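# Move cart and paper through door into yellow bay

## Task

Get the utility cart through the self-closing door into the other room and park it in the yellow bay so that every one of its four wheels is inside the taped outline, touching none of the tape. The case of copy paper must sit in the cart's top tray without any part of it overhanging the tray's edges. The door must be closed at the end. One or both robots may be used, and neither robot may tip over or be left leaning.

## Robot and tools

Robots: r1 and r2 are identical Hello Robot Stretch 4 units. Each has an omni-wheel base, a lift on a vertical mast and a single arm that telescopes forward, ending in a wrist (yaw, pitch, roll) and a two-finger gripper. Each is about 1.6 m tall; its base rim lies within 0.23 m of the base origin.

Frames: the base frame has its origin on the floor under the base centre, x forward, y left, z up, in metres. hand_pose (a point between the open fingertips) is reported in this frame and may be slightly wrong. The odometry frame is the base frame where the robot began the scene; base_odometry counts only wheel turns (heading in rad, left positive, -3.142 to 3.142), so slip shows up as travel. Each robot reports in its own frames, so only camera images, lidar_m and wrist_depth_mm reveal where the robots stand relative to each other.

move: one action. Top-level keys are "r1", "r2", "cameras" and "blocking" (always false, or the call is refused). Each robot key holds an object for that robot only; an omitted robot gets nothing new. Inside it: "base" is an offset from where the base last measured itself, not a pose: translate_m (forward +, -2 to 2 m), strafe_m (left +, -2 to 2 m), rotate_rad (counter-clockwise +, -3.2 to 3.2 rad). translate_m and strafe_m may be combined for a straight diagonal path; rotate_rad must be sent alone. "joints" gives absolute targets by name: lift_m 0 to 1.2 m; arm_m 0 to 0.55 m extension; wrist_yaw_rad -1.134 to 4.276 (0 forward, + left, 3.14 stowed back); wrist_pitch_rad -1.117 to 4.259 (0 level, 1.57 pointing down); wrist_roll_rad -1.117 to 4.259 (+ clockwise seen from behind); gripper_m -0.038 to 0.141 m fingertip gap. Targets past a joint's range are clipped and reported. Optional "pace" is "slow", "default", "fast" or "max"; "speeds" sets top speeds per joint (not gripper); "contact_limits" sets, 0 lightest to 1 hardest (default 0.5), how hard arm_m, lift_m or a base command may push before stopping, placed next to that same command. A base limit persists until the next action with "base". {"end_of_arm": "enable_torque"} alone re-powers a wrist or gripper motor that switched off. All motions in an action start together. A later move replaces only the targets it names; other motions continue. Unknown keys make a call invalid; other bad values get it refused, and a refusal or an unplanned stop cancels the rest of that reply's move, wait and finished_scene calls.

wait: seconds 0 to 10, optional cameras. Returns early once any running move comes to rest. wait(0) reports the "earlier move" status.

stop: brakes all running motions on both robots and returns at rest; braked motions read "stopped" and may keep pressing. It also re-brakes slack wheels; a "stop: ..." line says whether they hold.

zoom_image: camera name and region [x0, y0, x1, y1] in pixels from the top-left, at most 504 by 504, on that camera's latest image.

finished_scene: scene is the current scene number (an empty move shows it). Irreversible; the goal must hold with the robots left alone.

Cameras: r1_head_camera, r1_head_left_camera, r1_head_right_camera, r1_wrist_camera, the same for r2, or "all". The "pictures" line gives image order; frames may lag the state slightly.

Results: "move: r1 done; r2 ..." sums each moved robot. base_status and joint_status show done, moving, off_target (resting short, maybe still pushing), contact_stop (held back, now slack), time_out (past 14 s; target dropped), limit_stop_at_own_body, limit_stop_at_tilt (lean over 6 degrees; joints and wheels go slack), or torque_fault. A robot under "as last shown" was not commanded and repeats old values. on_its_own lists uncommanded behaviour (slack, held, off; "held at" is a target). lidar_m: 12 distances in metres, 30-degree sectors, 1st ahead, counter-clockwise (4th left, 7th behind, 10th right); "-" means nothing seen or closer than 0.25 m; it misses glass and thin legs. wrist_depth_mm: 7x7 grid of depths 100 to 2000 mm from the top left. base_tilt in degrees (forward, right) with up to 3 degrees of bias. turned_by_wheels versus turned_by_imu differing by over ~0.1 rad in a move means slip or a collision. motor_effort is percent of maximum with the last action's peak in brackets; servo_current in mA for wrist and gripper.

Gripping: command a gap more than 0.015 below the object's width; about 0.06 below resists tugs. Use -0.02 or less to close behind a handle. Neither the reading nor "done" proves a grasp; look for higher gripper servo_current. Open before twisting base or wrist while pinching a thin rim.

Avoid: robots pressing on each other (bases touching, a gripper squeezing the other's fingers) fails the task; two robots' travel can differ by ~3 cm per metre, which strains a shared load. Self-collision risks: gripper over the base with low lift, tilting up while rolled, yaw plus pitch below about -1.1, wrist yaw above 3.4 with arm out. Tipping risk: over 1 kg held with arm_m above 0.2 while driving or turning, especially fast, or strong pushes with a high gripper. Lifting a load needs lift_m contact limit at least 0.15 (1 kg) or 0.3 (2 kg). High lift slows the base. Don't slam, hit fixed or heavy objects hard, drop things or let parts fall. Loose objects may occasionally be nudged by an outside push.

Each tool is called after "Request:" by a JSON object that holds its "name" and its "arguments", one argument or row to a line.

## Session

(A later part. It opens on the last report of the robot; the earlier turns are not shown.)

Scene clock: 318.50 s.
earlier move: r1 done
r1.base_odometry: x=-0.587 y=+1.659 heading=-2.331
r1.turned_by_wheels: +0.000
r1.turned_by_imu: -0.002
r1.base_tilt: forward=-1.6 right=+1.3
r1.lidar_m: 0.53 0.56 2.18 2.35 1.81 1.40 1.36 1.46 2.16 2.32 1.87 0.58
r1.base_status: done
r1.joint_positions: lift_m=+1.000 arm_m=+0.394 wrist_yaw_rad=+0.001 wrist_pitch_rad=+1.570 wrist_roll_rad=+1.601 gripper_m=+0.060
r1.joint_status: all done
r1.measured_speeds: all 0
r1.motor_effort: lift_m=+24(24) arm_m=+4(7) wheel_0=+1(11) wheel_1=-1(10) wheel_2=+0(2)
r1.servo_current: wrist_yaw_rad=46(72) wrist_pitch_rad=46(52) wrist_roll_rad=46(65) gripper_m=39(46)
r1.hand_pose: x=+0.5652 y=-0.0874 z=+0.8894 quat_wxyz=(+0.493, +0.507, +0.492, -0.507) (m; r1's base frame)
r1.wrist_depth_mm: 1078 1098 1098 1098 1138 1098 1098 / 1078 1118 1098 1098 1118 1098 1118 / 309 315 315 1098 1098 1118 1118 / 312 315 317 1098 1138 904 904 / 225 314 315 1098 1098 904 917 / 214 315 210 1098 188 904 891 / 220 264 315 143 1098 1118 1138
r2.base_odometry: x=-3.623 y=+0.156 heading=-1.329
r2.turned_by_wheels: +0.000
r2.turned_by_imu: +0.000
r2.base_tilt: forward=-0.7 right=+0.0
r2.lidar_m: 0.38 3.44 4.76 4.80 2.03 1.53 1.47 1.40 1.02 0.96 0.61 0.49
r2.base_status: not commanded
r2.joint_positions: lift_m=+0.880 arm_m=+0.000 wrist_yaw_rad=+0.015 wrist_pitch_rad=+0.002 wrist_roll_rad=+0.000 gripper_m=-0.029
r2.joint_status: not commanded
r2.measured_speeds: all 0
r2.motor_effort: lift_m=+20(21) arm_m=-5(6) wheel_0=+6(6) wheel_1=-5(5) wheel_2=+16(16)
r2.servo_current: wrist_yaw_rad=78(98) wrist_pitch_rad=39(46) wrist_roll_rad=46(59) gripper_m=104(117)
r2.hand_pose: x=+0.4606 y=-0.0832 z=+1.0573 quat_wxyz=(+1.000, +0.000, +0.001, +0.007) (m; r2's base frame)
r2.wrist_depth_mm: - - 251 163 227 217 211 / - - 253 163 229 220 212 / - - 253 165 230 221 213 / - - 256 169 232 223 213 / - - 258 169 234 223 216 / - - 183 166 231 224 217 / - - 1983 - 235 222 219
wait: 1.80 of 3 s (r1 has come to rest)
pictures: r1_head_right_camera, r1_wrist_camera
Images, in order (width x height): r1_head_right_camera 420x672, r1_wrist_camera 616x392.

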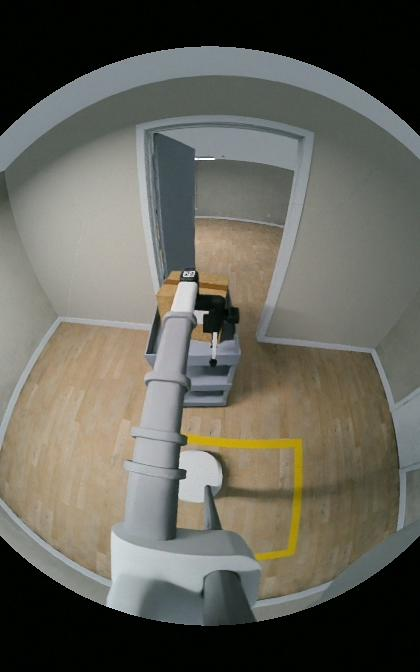

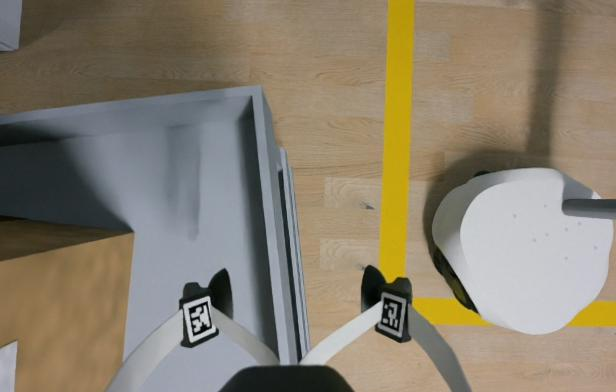

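Request:
{"name": "move", "arguments": {
  "blocking": false,
  "r1": {"joints":{"lift_m":0.915,"arm_m":0.41},"contact_limits":{"lift_m":0.2}}
}}

Request:
{"name": "wait", "arguments": {
  "seconds": 1.5
}}

Request:
{"name": "move", "arguments": {
  "blocking": false,
  "r1": {"joints":{"gripper_m":-0.038}}
}}

Request:
{"name": "wait", "arguments": {
  "seconds": 2
}}

Request:
{"name": "move", "arguments": {
  "blocking": false,
  "r1": {"base":{"translate_m":-0.7,"strafe_m":-0.25},"pace":"slow"}
}}

Request:
{"name": "wait", "arguments": {
  "seconds": 9,
  "cameras": ["r1_head_left_camera","r1_head_right_camera","r1_wrist_camera"]
}}

Scene clock: 331.37 s.
move: r1 moving
r1.base_odometry: x=-0.587 y=+1.659 heading=-2.331
r1.turned_by_wheels: +0.000
r1.turned_by_imu: +0.000
r1.base_tilt: forward=-1.6 right=+1.3
r1.lidar_m: 0.52 0.55 2.17 2.37 1.83 1.39 1.35 1.46 2.16 2.33 1.90 0.59
r1.base_status: not commanded
r1.joint_positions: lift_m=+0.962 arm_m=+0.410 wrist_yaw_rad=+0.001 wrist_pitch_rad=+1.570 wrist_roll_rad=+1.601 gripper_m=+0.060
r1.joint_status: lift_m moving; arm_m moving
r1.measured_speeds: translate_m=+0.000 strafe_m=+0.000 rotate_rad=+0.000 lift_m=-0.146 arm_m=+0.000 wrist_yaw_rad=+0.000 wrist_pitch_rad=+0.000 wrist_roll_rad=+0.000
r1.motor_effort: lift_m=+9(23) arm_m=+4(7) wheel_0=+1(2) wheel_1=-1(1) wheel_2=+0(0)
r1.servo_current: wrist_yaw_rad=46(59) wrist_pitch_rad=39(46) wrist_roll_rad=46(52) gripper_m=39(46)
r1.contact_limits: lift_m 0.2
r1.hand_pose: x=+0.5812 y=-0.0874 z=+0.8523 quat_wxyz=(+0.493, +0.507, +0.492, -0.507) (m; r1's base frame)
r1.wrist_depth_mm: 1060 1060 1078 1078 1078 1078 1098 / 1078 1042 257 1060 1078 1078 1098 / 283 286 285 1060 1078 1060 1078 / 283 283 285 286 1078 917 866 / 209 283 287 286 1098 866 866 / 181 267 210 286 188 878 866 / 193 166 286 143 1060 1078 1078
r2: as last shown
r2.lidar_m: 0.39 3.45 4.80 4.83 2.08 1.52 1.46 1.40 1.02 0.98 0.61 0.47
r2.motor_effort: lift_m=+20(21) arm_m=-5(6) wheel_0=+5(6) wheel_1=-5(5) wheel_2=+16(16)
r2.servo_current: wrist_yaw_rad=91(98) wrist_pitch_rad=39(46) wrist_roll_rad=39(59) gripper_m=111(117)
r2.wrist_depth_mm: - - 251 163 227 218 212 / - - 252 164 229 220 211 / - - 254 164 232 222 213 / - - 255 169 232 222 216 / - - 257 170 235 224 216 / - - 183 166 231 224 216 / - - 1983 - 236 222 219
pictures: none

Scene clock: 332.20 s.
earlier move: r1 done
r1.base_odometry: x=-0.587 y=+1.659 heading=-2.331
r1.turned_by_wheels: +0.000
r1.turned_by_imu: +0.000
r1.base_tilt: forward=-1.6 right=+1.3
r1.lidar_m: 0.52 0.56 2.20 2.38 1.82 1.41 1.36 1.44 2.11 2.30 1.90 0.58
r1.base_status: not commanded
r1.joint_positions: lift_m=+0.916 arm_m=+0.410 wrist_yaw_rad=+0.001 wrist_pitch_rad=+1.570 wrist_roll_rad=+1.601 gripper_m=+0.060
r1.joint_status: all done
r1.measured_speeds: all 0
r1.motor_effort: lift_m=+6(23) arm_m=+4(7) wheel_0=+1(2) wheel_1=-1(1) wheel_2=+0(0)
r1.servo_current: wrist_yaw_rad=65(72) wrist_pitch_rad=39(46) wrist_roll_rad=52(59) gripper_m=39(46)
r1.contact_limits: lift_m 0.2
r1.hand_pose: x=+0.5812 y=-0.0874 z=+0.8059 quat_wxyz=(+0.493, +0.507, +0.492, -0.507) (m; r1's base frame)
r1.wrist_depth_mm: 1042 1025 1042 1042 1025 1025 991 / 181 186 209 1025 1025 1008 1025 / 239 237 238 1025 1025 1008 1042 / 239 238 238 237 1042 946 809 / 204 237 237 237 1042 842 798 / 175 237 214 237 187 866 820 / 186 180 237 143 1042 1008 1008
r2.base_odometry: x=-3.623 y=+0.156 heading=-1.329
r2.turned_by_wheels: +0.000
r2.turned_by_imu: +0.000
r2.base_tilt: forward=-0.6 right=+0.1
r2.lidar_m: 0.38 3.46 4.81 4.82 2.02 1.54 1.47 1.42 1.02 0.99 0.63 0.47
r2.base_status: not commanded
r2.joint_positions: lift_m=+0.880 arm_m=+0.000 wrist_yaw_rad=+0.015 wrist_pitch_rad=+0.002 wrist_roll_rad=+0.000 gripper_m=-0.029
r2.joint_status: not commanded
r2.measured_speeds: all 0
r2.motor_effort: lift_m=+20(21) arm_m=-5(6) wheel_0=+6(6) wheel_1=-5(5) wheel_2=+16(16)
r2.servo_current: wrist_yaw_rad=72(98) wrist_pitch_rad=46(46) wrist_roll_rad=46(59) gripper_m=111(117)
r2.hand_pose: x=+0.4606 y=-0.0832 z=+1.0573 quat_wxyz=(+1.000, +0.000, +0.001, +0.007) (m; r2's base frame)
r2.wrist_depth_mm: - - 251 163 227 218 211 / - - 252 163 229 220 211 / - - 255 164 231 222 213 / - - 257 169 233 223 214 / - - 257 170 233 223 216 / - - 183 166 231 224 216 / - - 1983 - 233 223 219
wait: 0.83 of 1.5 s (r1 has come to rest)
pictures: none

Scene clock: 332.70 s.
move: r1 moving
r1.base_odometry: x=-0.587 y=+1.659 heading=-2.331
r1.turned_by_wheels: +0.000
r1.turned_by_imu: +0.000
r1.base_tilt: forward=-1.6 right=+1.3
r1.lidar_m: 0.54 0.56 2.17 2.37 1.84 1.40 1.37 1.46 2.11 2.30 1.89 0.59
r1.base_status: not commanded
r1.joint_positions: lift_m=+0.916 arm_m=+0.410 wrist_yaw_rad=+0.001 wrist_pitch_rad=+1.567 wrist_roll_rad=+1.601 gripper_m=+0.041
r1.joint_status: gripper_m moving
r1.measured_speeds: translate_m=+0.000 strafe_m=+0.000 rotate_rad=+0.000 lift_m=+0.000 arm_m=+0.000 wrist_yaw_rad=+0.000 wrist_pitch_rad=-0.019 wrist_roll_rad=+0.000
r1.motor_effort: lift_m=+6(6) arm_m=+4(4) wheel_0=+1(2) wheel_1=-1(1) wheel_2=+0(0)
r1.servo_current: wrist_yaw_rad=52(65) wrist_pitch_rad=46(46) wrist_roll_rad=39(59) gripper_m=104(104)
r1.contact_limits: lift_m 0.2
r1.hand_pose: x=+0.5821 y=-0.0874 z=+0.8059 quat_wxyz=(+0.494, +0.508, +0.492, -0.506) (m; r1's base frame)
r1.wrist_depth_mm: 1025 1042 1042 1025 1008 1025 1008 / 187 195 209 237 1025 1025 1042 / 238 238 237 237 1025 1042 1025 / 239 238 238 237 1008 976 820 / 195 239 238 237 1025 842 820 / 170 238 208 237 190 866 809 / 182 164 237 144 1008 1008 1008
r2: as last shown
r2.base_tilt: forward=-0.7 right=+0.0
r2.lidar_m: 0.38 3.43 4.79 4.79 2.03 1.51 1.46 1.42 1.03 0.99 0.61 0.47
r2.motor_effort: lift_m=+21(21) arm_m=-5(6) wheel_0=+6(6) wheel_1=-5(5) wheel_2=+16(16)
r2.servo_current: wrist_yaw_rad=78(91) wrist_pitch_rad=46(46) wrist_roll_rad=59(59) gripper_m=111(111)
r2.wrist_depth_mm: - - 250 163 228 218 211 / - - 252 163 229 218 213 / - - 254 165 231 221 214 / - - 256 169 232 222 214 / - - 257 169 235 224 216 / - - 183 166 230 224 218 / - - 1983 - 235 223 219
pictures: none

Scene clock: 333.87 s.
earlier move: r1 done
r1.base_odometry: x=-0.587 y=+1.659 heading=-2.331
r1.turned_by_wheels: +0.000
r1.turned_by_imu: +0.000
r1.base_tilt: forward=-1.6 right=+1.3
r1.lidar_m: 0.54 0.55 2.19 2.36 1.80 1.38 1.36 1.45 2.14 2.32 1.90 0.57
r1.base_status: not commanded
r1.joint_positions: lift_m=+0.915 arm_m=+0.410 wrist_yaw_rad=+0.001 wrist_pitch_rad=+1.570 wrist_roll_rad=+1.601 gripper_m=-0.037
r1.joint_status: all done
r1.measured_speeds: all 0
r1.motor_effort: lift_m=+15(15) arm_m=-4(4) wheel_0=+1(2) wheel_1=-1(1) wheel_2=+0(1)
r1.servo_current: wrist_yaw_rad=39(65) wrist_pitch_rad=46(52) wrist_roll_rad=52(72) gripper_m=72(156)
r1.contact_limits: lift_m 0.2
r1.hand_pose: x=+0.5812 y=-0.0874 z=+0.8051 quat_wxyz=(+0.493, +0.507, +0.492, -0.507) (m; r1's base frame)
r1.wrist_depth_mm: 1008 1008 1008 1025 1008 1025 1042 / 177 190 212 1042 1042 1025 1042 / 228 228 230 1008 1025 1042 1042 / 228 229 231 231 1042 878 820 / 201 229 230 229 1025 831 820 / 183 229 187 198 178 820 820 / 195 150 230 161 1025 133 1042
r2.base_odometry: x=-3.623 y=+0.156 heading=-1.329
r2.turned_by_wheels: +0.000
r2.turned_by_imu: +0.000
r2.base_tilt: forward=-0.6 right=+0.0
r2.lidar_m: 0.38 3.42 4.77 4.82 2.06 1.52 1.45 1.39 1.03 0.97 0.63 0.45
r2.base_status: not commanded
r2.joint_positions: lift_m=+0.880 arm_m=+0.000 wrist_yaw_rad=+0.015 wrist_pitch_rad=+0.002 wrist_roll_rad=+0.000 gripper_m=-0.029
r2.joint_status: not commanded
r2.measured_speeds: all 0
r2.motor_effort: lift_m=+20(21) arm_m=-5(6) wheel_0=+5(6) wheel_1=-5(5) wheel_2=+16(16)
r2.servo_current: wrist_yaw_rad=85(91) wrist_pitch_rad=39(52) wrist_roll_rad=46(65) gripper_m=104(117)
r2.hand_pose: x=+0.4606 y=-0.0832 z=+1.0573 quat_wxyz=(+1.000, +0.000, +0.001, +0.007) (m; r2's base frame)
r2.wrist_depth_mm: - - 250 163 227 217 211 / - - 253 163 229 219 212 / - - 253 164 230 222 213 / - - 255 170 231 223 214 / - - 257 170 235 223 217 / - - 183 167 230 224 216 / - - 1921 - 235 223 218
wait: 1.17 of 2 s (r1 has come to rest)
pictures: none

Scene clock: 334.37 s.
move: r1 moving
r1.base_odometry: x=-0.582 y=+1.671 heading=-2.331
r1.turned_by_wheels: +0.000
r1.turned_by_imu: +0.000
r1.base_tilt: forward=-1.5 right=+1.3
r1.lidar_m: 0.54 0.57 2.19 2.37 1.81 1.38 1.34 1.45 2.12 2.32 1.87 0.61
r1.base_status: translate_m moving; strafe_m moving
r1.joint_positions: lift_m=+0.915 arm_m=+0.410 wrist_yaw_rad=+0.001 wrist_pitch_rad=+1.568 wrist_roll_rad=+1.601 gripper_m=-0.037
r1.joint_status: not commanded
r1.measured_speeds: translate_m=-0.048 strafe_m=-0.018 rotate_rad=+0.002 lift_m=+0.000 arm_m=+0.000 wrist_yaw_rad=+0.000 wrist_pitch_rad=-0.028 wrist_roll_rad=+0.000
r1.motor_effort: lift_m=+15(15) arm_m=-4(4) wheel_0=-3(5) wheel_1=-5(7) wheel_2=+10(10)
r1.servo_current: wrist_yaw_rad=46(59) wrist_pitch_rad=39(46) wrist_roll_rad=52(59) gripper_m=72(85)
r1.contact_limits: lift_m 0.2
r1.hand_pose: x=+0.5817 y=-0.0874 z=+0.8051 quat_wxyz=(+0.493, +0.508, +0.492, -0.507) (m; r1's base frame)
r1.wrist_depth_mm: 1025 1008 1008 1008 1025 1008 1008 / 176 194 202 1025 1025 1008 1025 / 231 231 232 1025 1025 1008 1042 / 231 230 231 1025 1042 976 820 / 208 232 231 1008 1025 831 798 / 189 231 208 187 179 831 798 / 202 154 232 162 176 1025 1025
r2: as last shown
r2.base_tilt: forward=-0.7 right=+0.0
r2.lidar_m: 0.39 3.44 4.76 4.82 2.01 1.52 1.47 1.37 1.01 0.98 0.63 0.46
r2.motor_effort: lift_m=+20(21) arm_m=-5(5) wheel_0=+5(6) wheel_1=-5(5) wheel_2=+16(16)
r2.servo_current: wrist_yaw_rad=85(85) wrist_pitch_rad=39(46) wrist_roll_rad=39(59) gripper_m=104(111)
r2.wrist_depth_mm: - - 252 163 227 218 211 / - - 252 163 229 219 211 / - - 254 164 230 220 213 / - - 256 170 232 223 216 / - - 257 170 234 223 216 / - - 183 166 230 224 217 / - - 1921 - 235 223 219
pictures: none

Scene clock: 342.53 s.
earlier move: r1 done
r1.base_odometry: x=-0.287 y=+2.338 heading=-2.330
r1.turned_by_wheels: +0.001
r1.turned_by_imu: +0.009
r1.base_tilt: forward=-1.6 right=+1.3
r1.lidar_m: 0.47 0.45 2.74 2.15 0.92 0.70 0.66 0.75 1.06 2.05 2.16 2.14
r1.base_status: done
r1.joint_positions: lift_m=+0.915 arm_m=+0.410 wrist_yaw_rad=+0.003 wrist_pitch_rad=+1.567 wrist_roll_rad=+1.596 gripper_m=-0.037
r1.joint_status: not commanded
r1.measured_speeds: all 0
r1.motor_effort: lift_m=+15(15) arm_m=-3(4) wheel_0=+7(12) wheel_1=+2(7) wheel_2=+10(18)
r1.servo_current: wrist_yaw_rad=52(72) wrist_pitch_rad=46(72) wrist_roll_rad=52(72) gripper_m=78(85)
r1.contact_limits: lift_m 0.2
r1.hand_pose: x=+0.5822 y=-0.0874 z=+0.8051 quat_wxyz=(+0.495, +0.506, +0.493, -0.505) (m; r1's base frame)
r1.wrist_depth_mm: 1008 1025 1025 1008 1008 1008 1008 / 1025 1025 1025 1025 1025 1025 1025 / 1042 1008 1025 1008 1008 1025 1025 / 1025 1025 1025 1008 1008 960 809 / 1042 1025 1008 488 1042 831 809 / 1042 1042 176 195 177 917 809 / 512 156 182 164 1008 135 1025
r2.base_odometry: x=-3.623 y=+0.156 heading=-1.329
r2.turned_by_wheels: +0.000
r2.turned_by_imu: +0.001
r2.base_tilt: forward=-0.6 right=+0.1
r2.lidar_m: 0.40 3.44 4.80 4.81 2.07 1.52 1.43 1.38 0.99 0.98 0.64 0.46
r2.base_status: not commanded
r2.joint_positions: lift_m=+0.880 arm_m=+0.000 wrist_yaw_rad=+0.015 wrist_pitch_rad=+0.002 wrist_roll_rad=+0.000 gripper_m=-0.029
r2.joint_status: not commanded
r2.measured_speeds: all 0
r2.motor_effort: lift_m=+21(21) arm_m=-5(6) wheel_0=+5(6) wheel_1=-5(5) wheel_2=+16(16)
r2.servo_current: wrist_yaw_rad=85(98) wrist_pitch_rad=39(52) wrist_roll_rad=33(59) gripper_m=111(117)
r2.hand_pose: x=+0.4606 y=-0.0832 z=+1.0573 quat_wxyz=(+1.000, +0.000, +0.001, +0.007) (m; r2's base frame)
r2.wrist_depth_mm: - - 251 163 229 217 211 / - - 252 163 229 220 212 / - - 254 164 231 221 213 / - - 255 170 232 223 214 / - - 258 169 233 224 217 / - - 183 166 231 224 217 / - - 1921 - 235 222 219
wait: 8.17 of 9 s (r1 has come to rest)
pictures: r1_head_left_camera, r1_head_right_camera, r1_wrist_camera
Images, in order (width x height): r1_head_left_camera 420x672, r1_head_right_camera 420x672, r1_wrist_camera 616x392.

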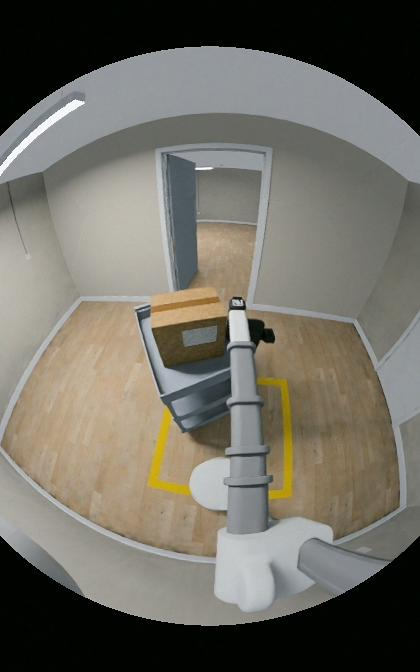

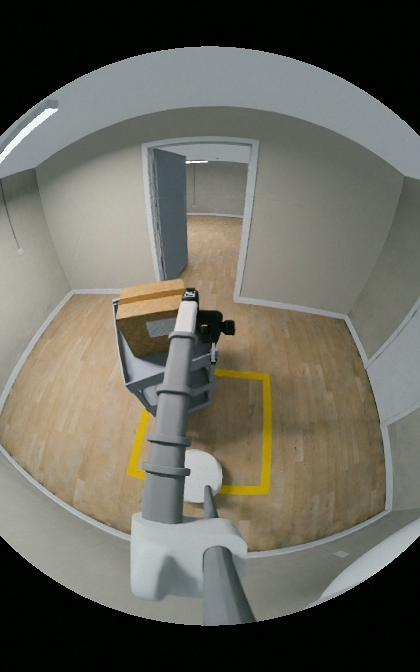

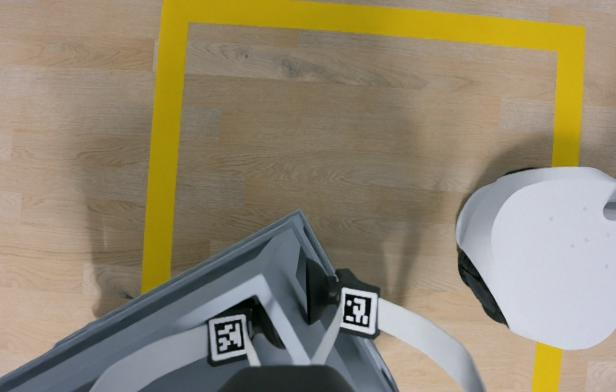

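Request:
{"name": "move", "arguments": {
  "blocking": false,
  "r1": {"base":{"translate_m":-0.33,"strafe_m":-0.27},"pace":"slow"},
  "r2": {"joints":{"gripper_m":0.13}}
}}

Request:
{"name": "wait", "arguments": {
  "seconds": 2
}}

Request:
{"name": "wait", "arguments": {
  "seconds": 4,
  "cameras": ["r1_head_left_camera","r1_head_right_camera","r1_wrist_camera"]
}}

Scene clock: 352.17 s.
move: r1 moving; r2 moving
r1.base_odometry: x=-0.286 y=+2.352 heading=-2.327
r1.turned_by_wheels: +0.003
r1.turned_by_imu: +0.003
r1.base_tilt: forward=-1.6 right=+1.2
r1.lidar_m: 0.48 0.45 2.71 2.11 0.89 0.69 0.67 0.72 1.08 2.04 2.15 2.15
r1.base_status: translate_m moving; strafe_m moving
r1.joint_positions: lift_m=+0.915 arm_m=+0.410 wrist_yaw_rad=+0.003 wrist_pitch_rad=+1.566 wrist_roll_rad=+1.596 gripper_m=-0.037
r1.joint_status: not commanded
r1.measured_speeds: translate_m=-0.040 strafe_m=-0.032 rotate_rad=+0.003 lift_m=+0.000 arm_m=+0.000 wrist_yaw_rad=+0.006 wrist_pitch_rad=-0.008 wrist_roll_rad=+0.000
r1.motor_effort: lift_m=+15(15) arm_m=-4(4) wheel_0=+18(18) wheel_1=+0(3) wheel_2=+16(16)
r1.servo_current: wrist_yaw_rad=39(72) wrist_pitch_rad=52(52) wrist_roll_rad=59(72) gripper_m=72(78)
r1.contact_limits: lift_m 0.2
r1.hand_pose: x=+0.5826 y=-0.0874 z=+0.8051 quat_wxyz=(+0.496, +0.507, +0.493, -0.504) (m; r1's base frame)
r1.wrist_depth_mm: 1025 1025 1025 1008 1008 1008 991 / 1042 1042 1008 1008 1008 1025 1008 / 1025 1008 1025 1008 1008 1008 1025 / 1008 1025 991 1025 1008 976 798 / 1042 1025 1025 484 1025 831 809 / 1025 798 179 190 177 1008 809 / 492 154 180 162 1008 1008 1042
r2.base_odometry: x=-3.623 y=+0.156 heading=-1.329
r2.turned_by_wheels: +0.000
r2.turned_by_imu: +0.000
r2.base_tilt: forward=-0.6 right=+0.0
r2.lidar_m: 0.42 3.42 4.82 4.83 2.05 1.53 1.47 1.40 1.01 0.98 0.64 0.50
r2.base_status: not commanded
r2.joint_positions: lift_m=+0.880 arm_m=+0.000 wrist_yaw_rad=+0.015 wrist_pitch_rad=+0.002 wrist_roll_rad=+0.000 gripper_m=-0.003
r2.joint_status: gripper_m moving
r2.measured_speeds: all 0
r2.motor_effort: lift_m=+20(21) arm_m=-5(6) wheel_0=+5(6) wheel_1=-5(5) wheel_2=+16(16)
r2.servo_current: wrist_yaw_rad=91(98) wrist_pitch_rad=46(52) wrist_roll_rad=39(52) gripper_m=65(98)
r2.hand_pose: x=+0.4606 y=-0.0832 z=+1.0573 quat_wxyz=(+1.000, +0.000, +0.001, +0.007) (m; r2's base frame)
r2.wrist_depth_mm: - - 256 173 232 220 213 / - - 255 166 234 222 216 / - - 258 172 234 224 216 / - - 259 173 236 226 217 / - - 263 173 237 225 218 / - - 187 181 236 226 220 / - - 265 - 130 226 222
pictures: none

Scene clock: 354.03 s.
earlier move: r1 moving; r2 done
r1.base_odometry: x=-0.274 y=+2.528 heading=-2.328
r1.turned_by_wheels: -0.001
r1.turned_by_imu: +0.001
r1.base_tilt: forward=-1.6 right=+1.2
r1.lidar_m: 0.45 0.43 2.85 1.71 0.74 0.57 0.53 0.58 0.90 1.91 2.00 2.27
r1.base_status: translate_m moving; strafe_m moving
r1.joint_positions: lift_m=+0.915 arm_m=+0.410 wrist_yaw_rad=+0.004 wrist_pitch_rad=+1.568 wrist_roll_rad=+1.595 gripper_m=-0.037
r1.joint_status: not commanded
r1.measured_speeds: translate_m=-0.078 strafe_m=-0.063 rotate_rad=+0.004 lift_m=+0.000 arm_m=+0.000 wrist_yaw_rad=+0.000 wrist_pitch_rad=+0.000 wrist_roll_rad=+0.000
r1.motor_effort: lift_m=+15(15) arm_m=+0(4) wheel_0=+14(24) wheel_1=+0(4) wheel_2=+10(20)
r1.servo_current: wrist_yaw_rad=52(72) wrist_pitch_rad=39(52) wrist_roll_rad=59(72) gripper_m=72(85)
r1.contact_limits: lift_m 0.2
r1.hand_pose: x=+0.5820 y=-0.0874 z=+0.8051 quat_wxyz=(+0.495, +0.506, +0.494, -0.504) (m; r1's base frame)
r1.wrist_depth_mm: 1025 1025 1008 1025 1025 1008 1025 / 1025 1008 1008 1008 1008 1008 1008 / 1008 1008 1008 1025 1025 1008 1008 / 1042 1025 1025 1008 1008 917 809 / 1042 1025 1025 484 1025 831 809 / 1025 1008 174 195 177 866 820 / 1025 154 179 164 1042 138 1025
r2.base_odometry: x=-3.623 y=+0.156 heading=-1.330
r2.turned_by_wheels: -0.001
r2.turned_by_imu: -0.001
r2.base_tilt: forward=-0.7 right=+0.1
r2.lidar_m: 0.76 3.43 4.80 4.78 2.05 1.53 1.47 1.39 1.04 0.99 0.86 0.80
r2.base_status: not commanded
r2.joint_positions: lift_m=+0.880 arm_m=+0.000 wrist_yaw_rad=+0.003 wrist_pitch_rad=+0.002 wrist_roll_rad=+0.000 gripper_m=+0.130
r2.joint_status: all done
r2.measured_speeds: all 0
r2.motor_effort: lift_m=+21(21) arm_m=-5(6) wheel_0=+4(6) wheel_1=-5(5) wheel_2=+5(16)
r2.servo_current: wrist_yaw_rad=52(98) wrist_pitch_rad=46(52) wrist_roll_rad=52(59) gripper_m=46(130)
r2.hand_pose: x=+0.4596 y=-0.0866 z=+1.0573 quat_wxyz=(+1.000, +0.000, +0.001, +0.001) (m; r2's base frame)
r2.wrist_depth_mm: - - - - - - - / - - - - - - - / - - - - - - - / - - - - - - - / - - - - 517 - - / - - 219 - 189 - - / - - - - - - -
wait: 1.87 of 2 s (r2 has come to rest)
pictures: none

Scene clock: 357.13 s.
earlier move: r1 done
r1.base_odometry: x=-0.257 y=+2.763 heading=-2.327
r1.turned_by_wheels: +0.000
r1.turned_by_imu: +0.003
r1.base_tilt: forward=-1.6 right=+1.3
r1.lidar_m: 0.45 0.40 3.01 1.18 0.49 0.39 0.39 0.40 0.62 1.75 1.84 2.45
r1.base_status: done
r1.joint_positions: lift_m=+0.915 arm_m=+0.410 wrist_yaw_rad=+0.004 wrist_pitch_rad=+1.568 wrist_roll_rad=+1.595 gripper_m=-0.037
r1.joint_status: not commanded
r1.measured_speeds: all 0
r1.motor_effort: lift_m=+15(15) arm_m=+4(4) wheel_0=+14(24) wheel_1=+3(4) wheel_2=+10(20)
r1.servo_current: wrist_yaw_rad=59(72) wrist_pitch_rad=33(52) wrist_roll_rad=59(72) gripper_m=78(85)
r1.contact_limits: lift_m 0.2
r1.hand_pose: x=+0.5819 y=-0.0874 z=+0.8051 quat_wxyz=(+0.495, +0.506, +0.494, -0.504) (m; r1's base frame)
r1.wrist_depth_mm: 1008 1008 1025 1025 1008 1008 1025 / 1025 1025 1008 1025 1008 1008 1025 / 1008 1025 1025 1025 1025 1025 1025 / 1025 1008 1008 1025 1025 891 809 / 1042 1025 1008 413 1008 820 820 / 1008 1025 181 195 176 820 820 / 1008 155 178 165 798 138 1025
r2.base_odometry: x=-3.623 y=+0.156 heading=-1.330
r2.turned_by_wheels: +0.000
r2.turned_by_imu: +0.000
r2.base_tilt: forward=-0.7 right=+0.1
r2.lidar_m: 3.27 3.46 4.82 4.82 2.06 1.51 1.46 1.39 1.01 0.99 1.03 1.33
r2.base_status: not commanded
r2.joint_positions: lift_m=+0.880 arm_m=+0.000 wrist_yaw_rad=+0.003 wrist_pitch_rad=+0.002 wrist_roll_rad=+0.000 gripper_m=+0.130
r2.joint_status: all done
r2.measured_speeds: all 0
r2.motor_effort: lift_m=+21(21) arm_m=-6(6) wheel_0=+4(6) wheel_1=-5(5) wheel_2=+5(16)
r2.servo_current: wrist_yaw_rad=39(98) wrist_pitch_rad=39(52) wrist_roll_rad=52(59) gripper_m=46(130)
r2.hand_pose: x=+0.4596 y=-0.0866 z=+1.0573 quat_wxyz=(+1.000, +0.000, +0.001, +0.001) (m; r2's base frame)
r2.wrist_depth_mm: - - - - - - - / - - - - - - - / - - - - - - - / - - - - - - - / - - - - - - - / - - 218 - 219 204 - / - - - - - - -
wait: 3.10 of 4 s (r1 has come to rest)
pictures: r1_head_left_camera, r1_head_right_camera, r1_wrist_camera
Images, in order (width x height): r1_head_left_camera 420x672, r1_head_right_camera 420x672, r1_wrist_camera 616x392.

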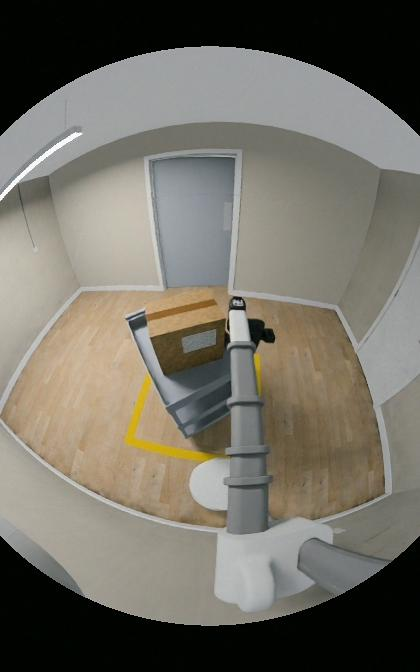

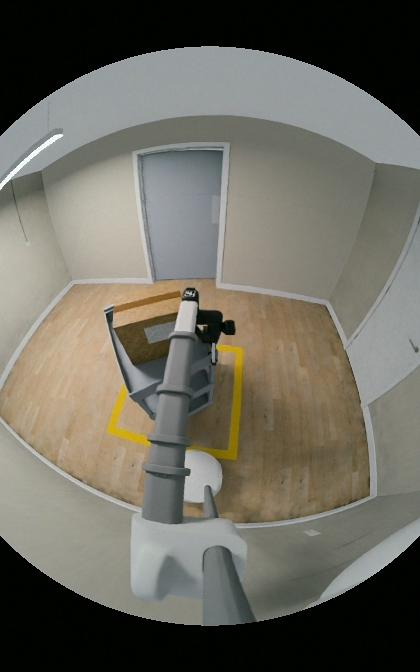

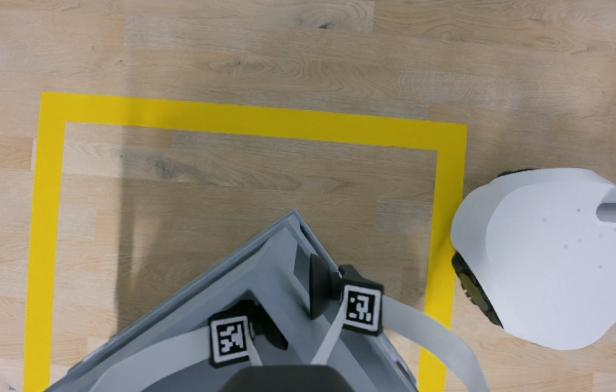

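Request:
{"name": "move", "arguments": {
  "blocking": false,
  "r1": {"joints":{"gripper_m":0.06}}
}}

Request:
{"name": "wait", "arguments": {
  "seconds": 1.2
}}

Request:
{"name": "move", "arguments": {
  "blocking": false,
  "r1": {"joints":{"lift_m":1.1}}
}}

Request:
{"name": "wait", "arguments": {
  "seconds": 1.6,
  "cameras": ["r1_wrist_camera"]
}}

Request:
{"name": "move", "arguments": {
  "blocking": false,
  "r1": {"base":{"strafe_m":-0.6},"joints":{"arm_m":0.0}}
}}

Request:
{"name": "wait", "arguments": {
  "seconds": 4
}}

Request:
{"name": "wait", "arguments": {
  "seconds": 0.3,
  "cameras": ["r1_head_left_camera"]
}}

Request:
{"name": "zoom_image", "arguments": {
  "camera": "r1_head_left_camera",
  "region": [40, 260, 260, 500]
}}

Scene clock: 372.33 s.
move: r1 moving
r1.base_odometry: x=-0.257 y=+2.763 heading=-2.327
r1.turned_by_wheels: +0.000
r1.turned_by_imu: +0.000
r1.base_tilt: forward=-1.6 right=+1.3
r1.lidar_m: 0.45 0.40 2.98 1.17 0.49 0.40 0.37 0.41 0.63 1.76 1.82 2.43
r1.base_status: not commanded
r1.joint_positions: lift_m=+0.915 arm_m=+0.410 wrist_yaw_rad=+0.004 wrist_pitch_rad=+1.568 wrist_roll_rad=+1.595 gripper_m=-0.012
r1.joint_status: gripper_m moving
r1.measured_speeds: all 0
r1.motor_effort: lift_m=+15(15) arm_m=+4(4) wheel_0=+14(15) wheel_1=+3(3) wheel_2=+10(10)
r1.servo_current: wrist_yaw_rad=59(59) wrist_pitch_rad=39(52) wrist_roll_rad=59(59) gripper_m=65(85)
r1.contact_limits: lift_m 0.2
r1.hand_pose: x=+0.5819 y=-0.0874 z=+0.8051 quat_wxyz=(+0.495, +0.506, +0.494, -0.504) (m; r1's base frame)
r1.wrist_depth_mm: 1025 1042 1042 1042 1025 1025 1042 / 1008 1025 1025 1025 1025 1025 1025 / 1008 1008 1008 1008 1060 1025 1042 / 1025 1042 1025 1025 1008 878 820 / 1025 1025 1025 424 1025 831 809 / 1042 1025 183 197 179 866 809 / 1025 153 182 166 - 133 1025
r2: as last shown
r2.turned_by_imu: +0.001
r2.lidar_m: 3.28 3.42 4.78 4.80 2.05 1.52 1.44 1.40 1.03 0.99 1.04 1.44
r2.motor_effort: lift_m=+20(21) arm_m=-5(5) wheel_0=+4(4) wheel_1=-5(5) wheel_2=+5(5)
r2.servo_current: wrist_yaw_rad=46(52) wrist_pitch_rad=39(46) wrist_roll_rad=46(52) gripper_m=52(59)
r2.wrist_depth_mm: - - - - - - - / - - - - - - - / - - - - - - - / - - - - - - - / - - - - - - - / - - 217 - 219 204 - / - - - - - - -
pictures: none

Scene clock: 373.50 s.
earlier move: r1 done
r1.base_odometry: x=-0.257 y=+2.763 heading=-2.327
r1.turned_by_wheels: +0.000
r1.turned_by_imu: +0.000
r1.base_tilt: forward=-1.6 right=+1.2
r1.lidar_m: 0.45 0.38 3.03 1.20 0.52 0.39 0.36 0.43 0.61 1.75 1.88 2.44
r1.base_status: not commanded
r1.joint_positions: lift_m=+0.915 arm_m=+0.410 wrist_yaw_rad=+0.004 wrist_pitch_rad=+1.570 wrist_roll_rad=+1.595 gripper_m=+0.060
r1.joint_status: all done
r1.measured_speeds: all 0
r1.motor_effort: lift_m=+15(15) arm_m=+4(4) wheel_0=+14(15) wheel_1=+3(3) wheel_2=+10(10)
r1.servo_current: wrist_yaw_rad=52(59) wrist_pitch_rad=39(52) wrist_roll_rad=65(72) gripper_m=46(91)
r1.contact_limits: lift_m 0.2
r1.hand_pose: x=+0.5814 y=-0.0874 z=+0.8051 quat_wxyz=(+0.495, +0.505, +0.495, -0.505) (m; r1's base frame)
r1.wrist_depth_mm: 1008 1042 1042 1008 1025 991 1025 / 1025 1008 1025 1008 1008 1025 1008 / 1025 1025 1008 1025 1008 1025 1025 / 1025 1025 1008 1025 1025 866 820 / 1025 1025 1025 535 1060 820 820 / 1025 1025 182 185 188 878 809 / 1008 164 235 153 154 1042 1060
r2.base_odometry: x=-3.623 y=+0.156 heading=-1.330
r2.turned_by_wheels: +0.000
r2.turned_by_imu: +0.000
r2.base_tilt: forward=-0.7 right=+0.1
r2.lidar_m: 3.27 3.42 4.77 4.82 2.08 1.53 1.47 1.39 1.02 0.97 1.04 1.44
r2.base_status: not commanded
r2.joint_positions: lift_m=+0.880 arm_m=+0.000 wrist_yaw_rad=+0.003 wrist_pitch_rad=+0.002 wrist_roll_rad=+0.000 gripper_m=+0.130
r2.joint_status: not commanded
r2.measured_speeds: all 0
r2.motor_effort: lift_m=+20(21) arm_m=-5(6) wheel_0=+4(4) wheel_1=-5(5) wheel_2=+5(5)
r2.servo_current: wrist_yaw_rad=52(65) wrist_pitch_rad=39(46) wrist_roll_rad=52(59) gripper_m=52(59)
r2.hand_pose: x=+0.4596 y=-0.0866 z=+1.0573 quat_wxyz=(+1.000, +0.000, +0.001, +0.001) (m; r2's base frame)
r2.wrist_depth_mm: - - - - - - - / - - - - - - - / - - - - - - - / - - - - - - - / - - - - - - - / - - 217 - 219 204 - / - - - - - - -
wait: 1.17 of 1.2 s (r1 has come to rest)
pictures: none

Scene clock: 374.00 s.
move: r1 moving
r1.base_odometry: x=-0.257 y=+2.764 heading=-2.328
r1.turned_by_wheels: +0.000
r1.turned_by_imu: +0.000
r1.base_tilt: forward=-1.6 right=+1.3
r1.lidar_m: 0.45 0.37 3.02 1.20 0.51 0.38 0.38 0.42 0.64 1.76 1.84 2.44
r1.base_status: not commanded
r1.joint_positions: lift_m=+0.952 arm_m=+0.410 wrist_yaw_rad=+0.002 wrist_pitch_rad=+1.574 wrist_roll_rad=+1.595 gripper_m=+0.060
r1.joint_status: lift_m moving
r1.measured_speeds: translate_m=+0.000 strafe_m=+0.000 rotate_rad=+0.000 lift_m=+0.146 arm_m=+0.000 wrist_yaw_rad=+0.000 wrist_pitch_rad=+0.000 wrist_roll_rad=+0.000
r1.motor_effort: lift_m=+28(28) arm_m=+4(4) wheel_0=+12(14) wheel_1=+3(3) wheel_2=+7(10)
r1.servo_current: wrist_yaw_rad=65(65) wrist_pitch_rad=46(46) wrist_roll_rad=59(65) gripper_m=46(46)
r1.hand_pose: x=+0.5802 y=-0.0874 z=+0.8422 quat_wxyz=(+0.494, +0.505, +0.495, -0.506) (m; r1's base frame)
r1.wrist_depth_mm: 1042 1025 1060 1042 1042 1078 1060 / 1008 1060 1042 1060 1042 1060 1060 / 1060 1008 1025 1060 1060 1078 1060 / 1025 1025 1042 1042 1078 842 854 / 1042 1042 1025 1025 1060 842 854 / 1025 1008 190 213 186 917 854 / 1025 189 259 148 - 1060 1078
r2: as last shown
r2.base_tilt: forward=-0.7 right=+0.0
r2.lidar_m: 3.29 3.44 4.80 4.80 2.05 1.53 1.46 1.37 1.01 0.97 1.04 1.44
r2.motor_effort: lift_m=+21(21) arm_m=-5(5) wheel_0=+4(4) wheel_1=-5(5) wheel_2=+5(5)
r2.servo_current: wrist_yaw_rad=46(59) wrist_pitch_rad=39(46) wrist_roll_rad=46(59) gripper_m=46(52)
pictures: none

Scene clock: 375.37 s.
earlier move: r1 done
r1.base_odometry: x=-0.257 y=+2.764 heading=-2.329
r1.turned_by_wheels: -0.001
r1.turned_by_imu: -0.002
r1.base_tilt: forward=-1.6 right=+1.2
r1.lidar_m: 0.44 0.41 3.02 1.20 0.52 0.39 0.38 0.43 0.65 1.75 1.83 2.44
r1.base_status: not commanded
r1.joint_positions: lift_m=+1.100 arm_m=+0.410 wrist_yaw_rad=+0.002 wrist_pitch_rad=+1.572 wrist_roll_rad=+1.598 gripper_m=+0.060
r1.joint_status: all done
r1.measured_speeds: all 0
r1.motor_effort: lift_m=+24(28) arm_m=+3(4) wheel_0=+2(14) wheel_1=+2(3) wheel_2=+2(10)
r1.servo_current: wrist_yaw_rad=59(72) wrist_pitch_rad=46(46) wrist_roll_rad=46(65) gripper_m=52(52)
r1.hand_pose: x=+0.5807 y=-0.0874 z=+0.9893 quat_wxyz=(+0.493, +0.506, +0.494, -0.507) (m; r1's base frame)
r1.wrist_depth_mm: 1229 1205 1205 1205 1229 1229 1205 / 1160 1229 1229 1205 1205 1205 1205 / 1160 1229 1182 1205 1205 1229 1205 / 1229 1182 1205 1205 1182 1008 991 / 1182 1160 1182 415 1205 991 991 / 1160 1205 197 415 186 1229 1229 / 1182 345 418 143 407 1229 1205
r2.base_odometry: x=-3.623 y=+0.156 heading=-1.330
r2.turned_by_wheels: +0.000
r2.turned_by_imu: +0.000
r2.base_tilt: forward=-0.7 right=+0.0
r2.lidar_m: 3.30 3.43 4.79 4.82 2.06 1.52 1.46 1.39 1.02 0.98 1.01 1.45
r2.base_status: not commanded
r2.joint_positions: lift_m=+0.880 arm_m=+0.000 wrist_yaw_rad=+0.003 wrist_pitch_rad=+0.002 wrist_roll_rad=+0.000 gripper_m=+0.130
r2.joint_status: not commanded
r2.measured_speeds: all 0
r2.motor_effort: lift_m=+21(21) arm_m=-5(6) wheel_0=+4(4) wheel_1=-5(5) wheel_2=+5(5)
r2.servo_current: wrist_yaw_rad=46(59) wrist_pitch_rad=39(46) wrist_roll_rad=46(59) gripper_m=46(59)
r2.hand_pose: x=+0.4596 y=-0.0866 z=+1.0573 quat_wxyz=(+1.000, +0.000, +0.001, +0.001) (m; r2's base frame)
r2.wrist_depth_mm: - - - - - - - / - - - - - - - / - - - - - - - / - - - - - - - / - - - - - - - / - - 217 - 219 204 - / - - - - - - -
wait: 1.37 of 1.6 s (r1 has come to rest)
pictures: r1_wrist_camera
Images, in order (width x height): r1_wrist_camera 616x392.

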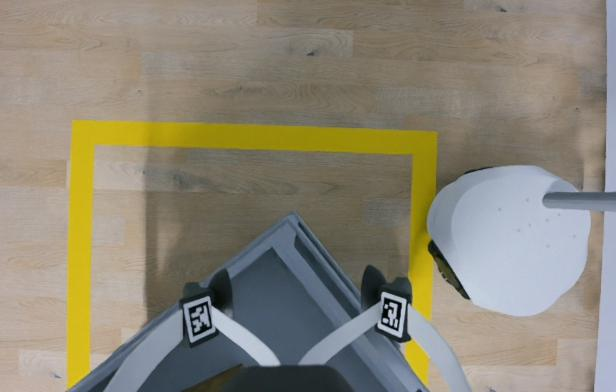

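Scene clock: 375.87 s.
move: r1 moving
r1.base_odometry: x=-0.283 y=+2.789 heading=-2.329
r1.turned_by_wheels: +0.000
r1.turned_by_imu: +0.000
r1.base_tilt: forward=-1.5 right=+1.3
r1.lidar_m: 0.47 0.42 3.06 1.20 0.53 0.39 0.36 0.41 0.65 1.72 1.80 2.42
r1.base_status: strafe_m moving
r1.joint_positions: lift_m=+1.100 arm_m=+0.359 wrist_yaw_rad=+0.002 wrist_pitch_rad=+1.572 wrist_roll_rad=+1.598 gripper_m=+0.060
r1.joint_status: arm_m moving
r1.measured_speeds: translate_m=+0.000 strafe_m=-0.141 rotate_rad=+0.003 lift_m=+0.000 arm_m=-0.195 wrist_yaw_rad=+0.000 wrist_pitch_rad=+0.000 wrist_roll_rad=+0.000
r1.motor_effort: lift_m=+24(24) arm_m=-4(7) wheel_0=+8(11) wheel_1=-9(10) wheel_2=+1(2)
r1.servo_current: wrist_yaw_rad=46(59) wrist_pitch_rad=46(46) wrist_roll_rad=59(59) gripper_m=39(52)
r1.hand_pose: x=+0.5300 y=-0.0874 z=+0.9893 quat_wxyz=(+0.493, +0.506, +0.494, -0.507) (m; r1's base frame)
r1.wrist_depth_mm: 1205 1205 1205 1182 1205 1205 1205 / 1182 1205 1205 1182 1205 1205 1229 / 1205 1205 1205 1229 1205 1229 1229 / 1182 1205 1205 1205 1229 1008 1229 / 1205 1205 1205 1205 1229 991 991 / 1205 1205 198 413 188 991 1205 / 1182 345 413 143 1205 1205 1205
r2: as last shown
r2.lidar_m: 3.29 3.44 4.79 4.83 2.06 1.53 1.45 1.40 1.02 0.99 1.03 1.46
r2.motor_effort: lift_m=+21(21) arm_m=-5(5) wheel_0=+4(4) wheel_1=-5(5) wheel_2=+5(5)
r2.servo_current: wrist_yaw_rad=46(52) wrist_pitch_rad=46(46) wrist_roll_rad=46(59) gripper_m=52(52)
r2.wrist_depth_mm: - - - - - - - / - - - - - - - / - - - - - - - / - - - - - - - / - - - - - - - / - - 218 - 219 204 - / - - - - - - -
pictures: none

Scene clock: 378.70 s.
earlier move: r1 done
r1.base_odometry: x=-0.693 y=+3.176 heading=-2.329
r1.turned_by_wheels: +0.000
r1.turned_by_imu: -0.003
r1.base_tilt: forward=-1.6 right=+1.3
r1.lidar_m: 2.33 0.73 0.78 1.34 0.60 0.43 0.41 0.48 0.74 1.16 1.25 1.77
r1.base_status: done
r1.joint_positions: lift_m=+1.100 arm_m=+0.000 wrist_yaw_rad=+0.002 wrist_pitch_rad=+1.572 wrist_roll_rad=+1.598 gripper_m=+0.060
r1.joint_status: all done
r1.measured_speeds: all 0
r1.motor_effort: lift_m=+24(24) arm_m=-4(7) wheel_0=+0(12) wheel_1=-1(10) wheel_2=+0(2)
r1.servo_current: wrist_yaw_rad=59(72) wrist_pitch_rad=39(52) wrist_roll_rad=52(65) gripper_m=46(52)
r1.hand_pose: x=+0.1708 y=-0.0874 z=+0.9894 quat_wxyz=(+0.493, +0.506, +0.494, -0.507) (m; r1's base frame)
r1.wrist_depth_mm: 1205 1229 1229 1205 1205 1229 - / 1205 1205 1205 1205 1205 1205 - / 1182 1182 1205 1229 1205 1205 - / 1182 1205 1205 1182 991 1160 338 / 1205 1205 1205 991 976 1229 - / 1182 1205 195 1182 188 1205 - / 1182 1182 1205 143 1205 134 -
r2.base_odometry: x=-3.623 y=+0.156 heading=-1.330
r2.turned_by_wheels: +0.000
r2.turned_by_imu: +0.000
r2.base_tilt: forward=-0.7 right=+0.0
r2.lidar_m: 3.27 3.43 4.80 4.82 2.03 1.51 1.45 1.36 1.02 0.97 1.03 1.45
r2.base_status: not commanded
r2.joint_positions: lift_m=+0.880 arm_m=+0.000 wrist_yaw_rad=+0.003 wrist_pitch_rad=+0.002 wrist_roll_rad=+0.000 gripper_m=+0.130
r2.joint_status: not commanded
r2.measured_speeds: all 0
r2.motor_effort: lift_m=+20(21) arm_m=-5(6) wheel_0=+4(4) wheel_1=-5(5) wheel_2=+5(5)
r2.servo_current: wrist_yaw_rad=59(59) wrist_pitch_rad=46(46) wrist_roll_rad=46(59) gripper_m=52(59)
r2.hand_pose: x=+0.4596 y=-0.0866 z=+1.0573 quat_wxyz=(+1.000, +0.000, +0.001, +0.001) (m; r2's base frame)
r2.wrist_depth_mm: - - - - - - - / - - - - - - - / - - - - - - - / - - - - - - - / - - - - - - - / - - 217 - 219 204 - / - - - - - - -
wait: 2.83 of 4 s (r1 has come to rest)
pictures: none

Scene clock: 379.00 s.
r1.base_odometry: x=-0.693 y=+3.176 heading=-2.329
r1.turned_by_wheels: +0.000
r1.turned_by_imu: +0.000
r1.base_tilt: forward=-1.6 right=+1.3
r1.lidar_m: 2.34 0.74 0.78 1.37 0.53 0.45 0.43 0.48 0.70 1.16 1.24 1.81
r1.base_status: done
r1.joint_positions: lift_m=+1.100 arm_m=+0.000 wrist_yaw_rad=+0.002 wrist_pitch_rad=+1.572 wrist_roll_rad=+1.598 gripper_m=+0.060
r1.joint_status: all done
r1.measured_speeds: all 0
r1.motor_effort: lift_m=+24(24) arm_m=-4(7) wheel_0=+0(12) wheel_1=-1(10) wheel_2=+0(2)
r1.servo_current: wrist_yaw_rad=52(72) wrist_pitch_rad=39(52) wrist_roll_rad=39(65) gripper_m=39(52)
r1.hand_pose: x=+0.1708 y=-0.0874 z=+0.9894 quat_wxyz=(+0.493, +0.506, +0.494, -0.507) (m; r1's base frame)
r1.wrist_depth_mm: 1205 1182 1205 1205 1205 1182 - / 1205 1182 1205 1182 1205 1229 - / 1182 1182 1229 1205 1229 1205 - / 1182 1182 1182 1229 991 1138 338 / 1182 1205 1205 976 1008 1205 - / 1182 1182 195 1205 187 1205 - / 1182 1182 1182 143 1205 133 -
r2.base_odometry: x=-3.623 y=+0.156 heading=-1.330
r2.turned_by_wheels: +0.000
r2.turned_by_imu: +0.000
r2.base_tilt: forward=-0.7 right=+0.0
r2.lidar_m: 3.29 3.41 4.80 4.83 2.08 1.51 1.42 1.39 0.99 0.96 1.04 1.45
r2.base_status: not commanded
r2.joint_positions: lift_m=+0.880 arm_m=+0.000 wrist_yaw_rad=+0.003 wrist_pitch_rad=+0.002 wrist_roll_rad=+0.000 gripper_m=+0.130
r2.joint_status: not commanded
r2.measured_speeds: all 0
r2.motor_effort: lift_m=+20(21) arm_m=-5(6) wheel_0=+4(4) wheel_1=-5(5) wheel_2=+5(5)
r2.servo_current: wrist_yaw_rad=39(59) wrist_pitch_rad=46(46) wrist_roll_rad=39(59) gripper_m=52(59)
r2.hand_pose: x=+0.4596 y=-0.0866 z=+1.0573 quat_wxyz=(+1.000, +0.000, +0.001, +0.001) (m; r2's base frame)
r2.wrist_depth_mm: - - - - - - - / - - - - - - - / - - - - - - - / - - - - - - - / - - - - - - - / - - 217 - 220 204 - / - - - - - - -
wait: 0.30 s; at rest by 0.27 s
pictures: r1_head_left_camera
Images, in order (width x height): r1_head_left_camera 420x672.

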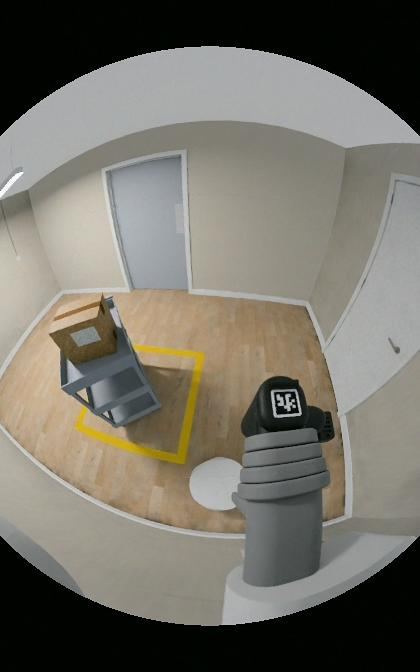

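Scaled by 2.100 from the camera's 420x672 image, which has a finer 600x960 frame.

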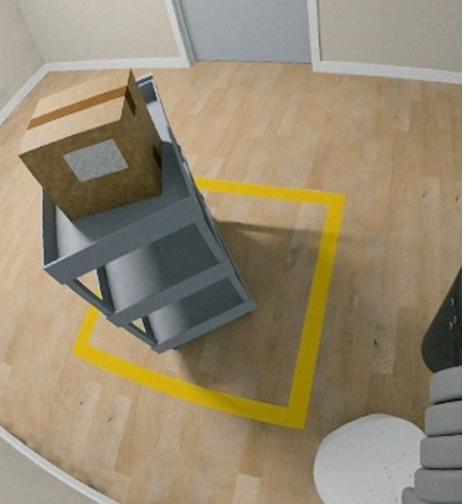

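Request:
{"name": "move", "arguments": {
  "blocking": false,
  "r1": {"base":{"translate_m":0.25},"joints":{"lift_m":0.55,"wrist_pitch_rad":0.45,"wrist_yaw_rad":1.25,"wrist_roll_rad":0.0}}
}}

Request:
{"name": "wait", "arguments": {
  "seconds": 3,
  "cameras": ["r1_wrist_camera"]
}}

Scene clock: 389.90 s.
move: r1 moving
r1.base_odometry: x=-0.714 y=+3.153 heading=-2.329
r1.turned_by_wheels: +0.000
r1.turned_by_imu: +0.000
r1.base_tilt: forward=-1.6 right=+1.3
r1.lidar_m: 2.30 0.72 0.72 1.47 0.64 0.48 0.46 0.50 0.78 1.16 1.25 1.81
r1.base_status: translate_m moving
r1.joint_positions: lift_m=+1.062 arm_m=+0.000 wrist_yaw_rad=+0.586 wrist_pitch_rad=+0.994 wrist_roll_rad=+1.018 gripper_m=+0.060
r1.joint_status: lift_m moving; wrist_yaw_rad moving; wrist_pitch_rad moving; wrist_roll_rad moving
r1.measured_speeds: translate_m=+0.122 strafe_m=+0.000 rotate_rad=+0.000 lift_m=-0.146 arm_m=+0.000 wrist_yaw_rad=+1.819 wrist_pitch_rad=-1.794 wrist_roll_rad=-1.819
r1.motor_effort: lift_m=+11(20) arm_m=-4(4) wheel_0=+7(8) wheel_1=+7(7) wheel_2=-9(9)
r1.servo_current: wrist_yaw_rad=91(137) wrist_pitch_rad=98(111) wrist_roll_rad=78(117) gripper_m=46(46)
r1.hand_pose: x=+0.3503 y=+0.0142 z=+0.9990 quat_wxyz=(+0.802, +0.290, +0.522, -0.001) (m; r1's base frame)
r1.wrist_depth_mm: - - 1708 1537 1336 1229 1118 / - 1983 1661 1430 1281 1205 1078 / - 1863 1618 1430 1281 1118 1060 / - 1756 1537 1366 1229 1118 1008 / 1182 1618 1464 1308 1182 1078 991 / 615 - 192 1281 186 1025 960 / 597 139 183 152 1078 820 778
r2: as last shown
r2.base_tilt: forward=-0.7 right=+0.1
r2.lidar_m: 3.28 3.44 4.79 4.81 2.05 1.51 1.47 1.39 0.99 0.98 1.03 1.46
r2.motor_effort: lift_m=+21(21) arm_m=-5(6) wheel_0=+4(4) wheel_1=-5(5) wheel_2=+5(5)
r2.servo_current: wrist_yaw_rad=52(59) wrist_pitch_rad=39(46) wrist_roll_rad=52(52) gripper_m=59(59)
r2.wrist_depth_mm: - - - - - - - / - - - - - - - / - - - - - - - / - - - - - - - / - - - - - - - / - - 218 - 220 203 - / - - - - - - -
pictures: none

Scene clock: 392.53 s.
earlier move: r1 done
r1.base_odometry: x=-0.864 y=+2.995 heading=-2.329
r1.turned_by_wheels: +0.000
r1.turned_by_imu: +0.000
r1.base_tilt: forward=-1.6 right=+1.3
r1.lidar_m: 2.07 1.18 0.57 0.72 0.89 0.69 0.67 0.73 1.08 1.20 1.22 1.88
r1.base_status: done
r1.joint_positions: lift_m=+0.550 arm_m=+0.000 wrist_yaw_rad=+1.247 wrist_pitch_rad=+0.457 wrist_roll_rad=+0.002 gripper_m=+0.060
r1.joint_status: all done
r1.measured_speeds: all 0
r1.motor_effort: lift_m=+13(20) arm_m=-4(4) wheel_0=+3(9) wheel_1=+2(8) wheel_2=+1(11)
r1.servo_current: wrist_yaw_rad=65(137) wrist_pitch_rad=52(117) wrist_roll_rad=26(117) gripper_m=39(52)
r1.hand_pose: x=+0.3361 y=+0.2177 z=+0.6016 quat_wxyz=(+0.791, -0.131, +0.184, +0.569) (m; r1's base frame)
r1.wrist_depth_mm: - - - - - - - / - - 459 - - - - / - - 469 - - - - / 1756 1499 - - 1661 1576 1576 / 1336 1336 - - 1182 1229 1229 / 1078 991 195 - 186 1060 1025 / 931 167 691 143 878 842 866
r2.base_odometry: x=-3.623 y=+0.156 heading=-1.330
r2.turned_by_wheels: +0.000
r2.turned_by_imu: +0.000
r2.base_tilt: forward=-0.7 right=+0.1
r2.lidar_m: 3.29 3.46 4.80 4.81 2.04 1.54 1.45 1.40 1.05 0.98 1.03 1.47
r2.base_status: not commanded
r2.joint_positions: lift_m=+0.880 arm_m=+0.000 wrist_yaw_rad=+0.003 wrist_pitch_rad=+0.002 wrist_roll_rad=+0.000 gripper_m=+0.130
r2.joint_status: not commanded
r2.measured_speeds: all 0
r2.motor_effort: lift_m=+20(21) arm_m=-5(6) wheel_0=+4(4) wheel_1=-5(5) wheel_2=+5(6)
r2.servo_current: wrist_yaw_rad=39(59) wrist_pitch_rad=46(46) wrist_roll_rad=46(65) gripper_m=52(59)
r2.hand_pose: x=+0.4596 y=-0.0866 z=+1.0573 quat_wxyz=(+1.000, +0.000, +0.001, +0.001) (m; r2's base frame)
r2.wrist_depth_mm: - - - - - - - / - - - - - - - / - - - - - - - / - - - - - - - / - - - - - - - / - - 217 - 219 204 - / - - - - - - -
wait: 2.63 of 3 s (r1 has come to rest)
pictures: r1_wrist_camera
Images, in order (width x height): r1_wrist_camera 616x392.

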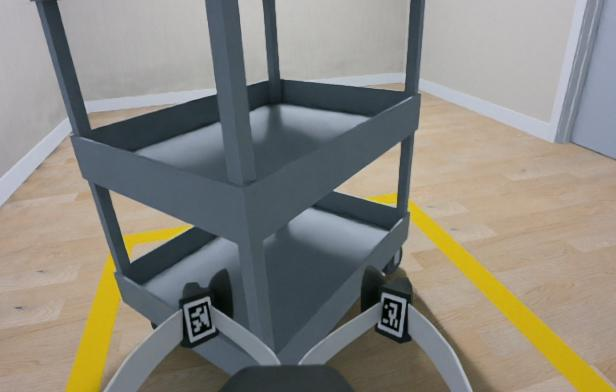

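Request:
{"name": "wait", "arguments": {
  "seconds": 0,
  "cameras": ["r1_head_left_camera"]
}}

Request:
{"name": "zoom_image", "arguments": {
  "camera": "r1_head_left_camera",
  "region": [0, 260, 200, 480]
}}

Scene clock: 403.33 s.
r1.base_odometry: x=-0.864 y=+2.995 heading=-2.329
r1.turned_by_wheels: +0.000
r1.turned_by_imu: +0.000
r1.base_tilt: forward=-1.6 right=+1.3
r1.lidar_m: 2.08 1.15 0.59 0.74 0.89 0.69 0.66 0.73 1.09 1.18 1.22 1.87
r1.base_status: done
r1.joint_positions: lift_m=+0.550 arm_m=+0.000 wrist_yaw_rad=+1.247 wrist_pitch_rad=+0.457 wrist_roll_rad=+0.002 gripper_m=+0.060
r1.joint_status: all done
r1.measured_speeds: all 0
r1.motor_effort: lift_m=+13(20) arm_m=-4(4) wheel_0=+3(9) wheel_1=+2(8) wheel_2=+1(11)
r1.servo_current: wrist_yaw_rad=46(137) wrist_pitch_rad=52(117) wrist_roll_rad=26(117) gripper_m=46(52)
r1.hand_pose: x=+0.3361 y=+0.2177 z=+0.6016 quat_wxyz=(+0.791, -0.131, +0.184, +0.569) (m; r1's base frame)
r1.wrist_depth_mm: - - - - - - - / - - 459 - - - - / - - 466 - - - - / 1708 1499 - - 1661 1576 1537 / 1336 1281 - - 1205 1229 1255 / 1078 991 194 - 186 1042 1025 / 917 166 691 143 866 842 854
r2.base_odometry: x=-3.623 y=+0.156 heading=-1.330
r2.turned_by_wheels: +0.000
r2.turned_by_imu: +0.000
r2.base_tilt: forward=-0.6 right=+0.0
r2.lidar_m: 3.28 3.43 4.76 4.83 2.06 1.54 1.46 1.38 1.01 0.98 1.03 1.44
r2.base_status: not commanded
r2.joint_positions: lift_m=+0.880 arm_m=+0.000 wrist_yaw_rad=+0.003 wrist_pitch_rad=+0.002 wrist_roll_rad=+0.000 gripper_m=+0.130
r2.joint_status: not commanded
r2.measured_speeds: all 0
r2.motor_effort: lift_m=+21(21) arm_m=-5(6) wheel_0=+4(4) wheel_1=-5(5) wheel_2=+5(6)
r2.servo_current: wrist_yaw_rad=46(59) wrist_pitch_rad=46(46) wrist_roll_rad=52(65) gripper_m=52(59)
r2.hand_pose: x=+0.4596 y=-0.0866 z=+1.0573 quat_wxyz=(+1.000, +0.000, +0.001, +0.001) (m; r2's base frame)
r2.wrist_depth_mm: - - - - - - - / - - - - - - - / - - - - - - - / - - - - - - - / - - - - - - - / - - 217 - 219 203 - / - - - - - - -
pictures: r1_head_left_camera
Images, in order (width x height): r1_head_left_camera 420x672.

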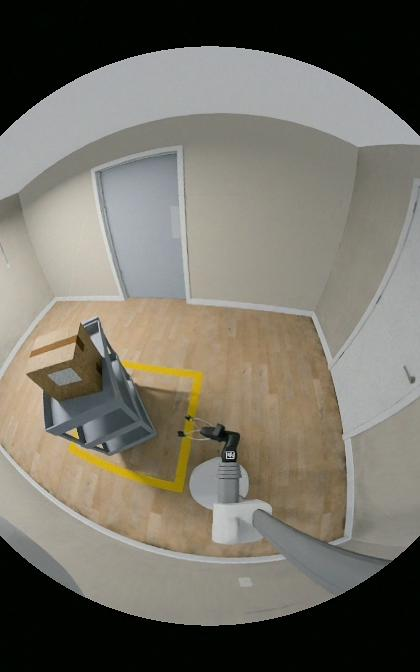

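Scaled by 2.291 from the camera's 420x672 image, which has a finer 600x960 frame.

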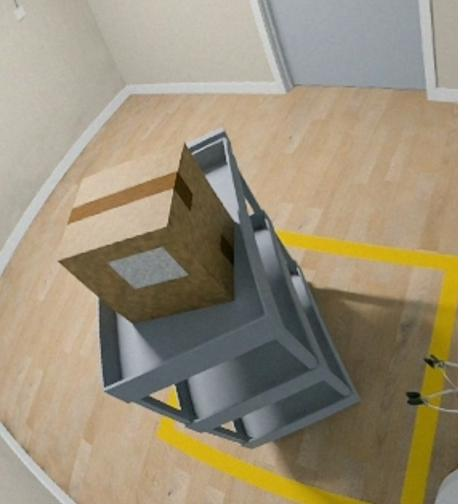

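Request:
{"name": "finished_scene", "arguments": {
  "scene": 2
}}

The scene is finished: the task was done.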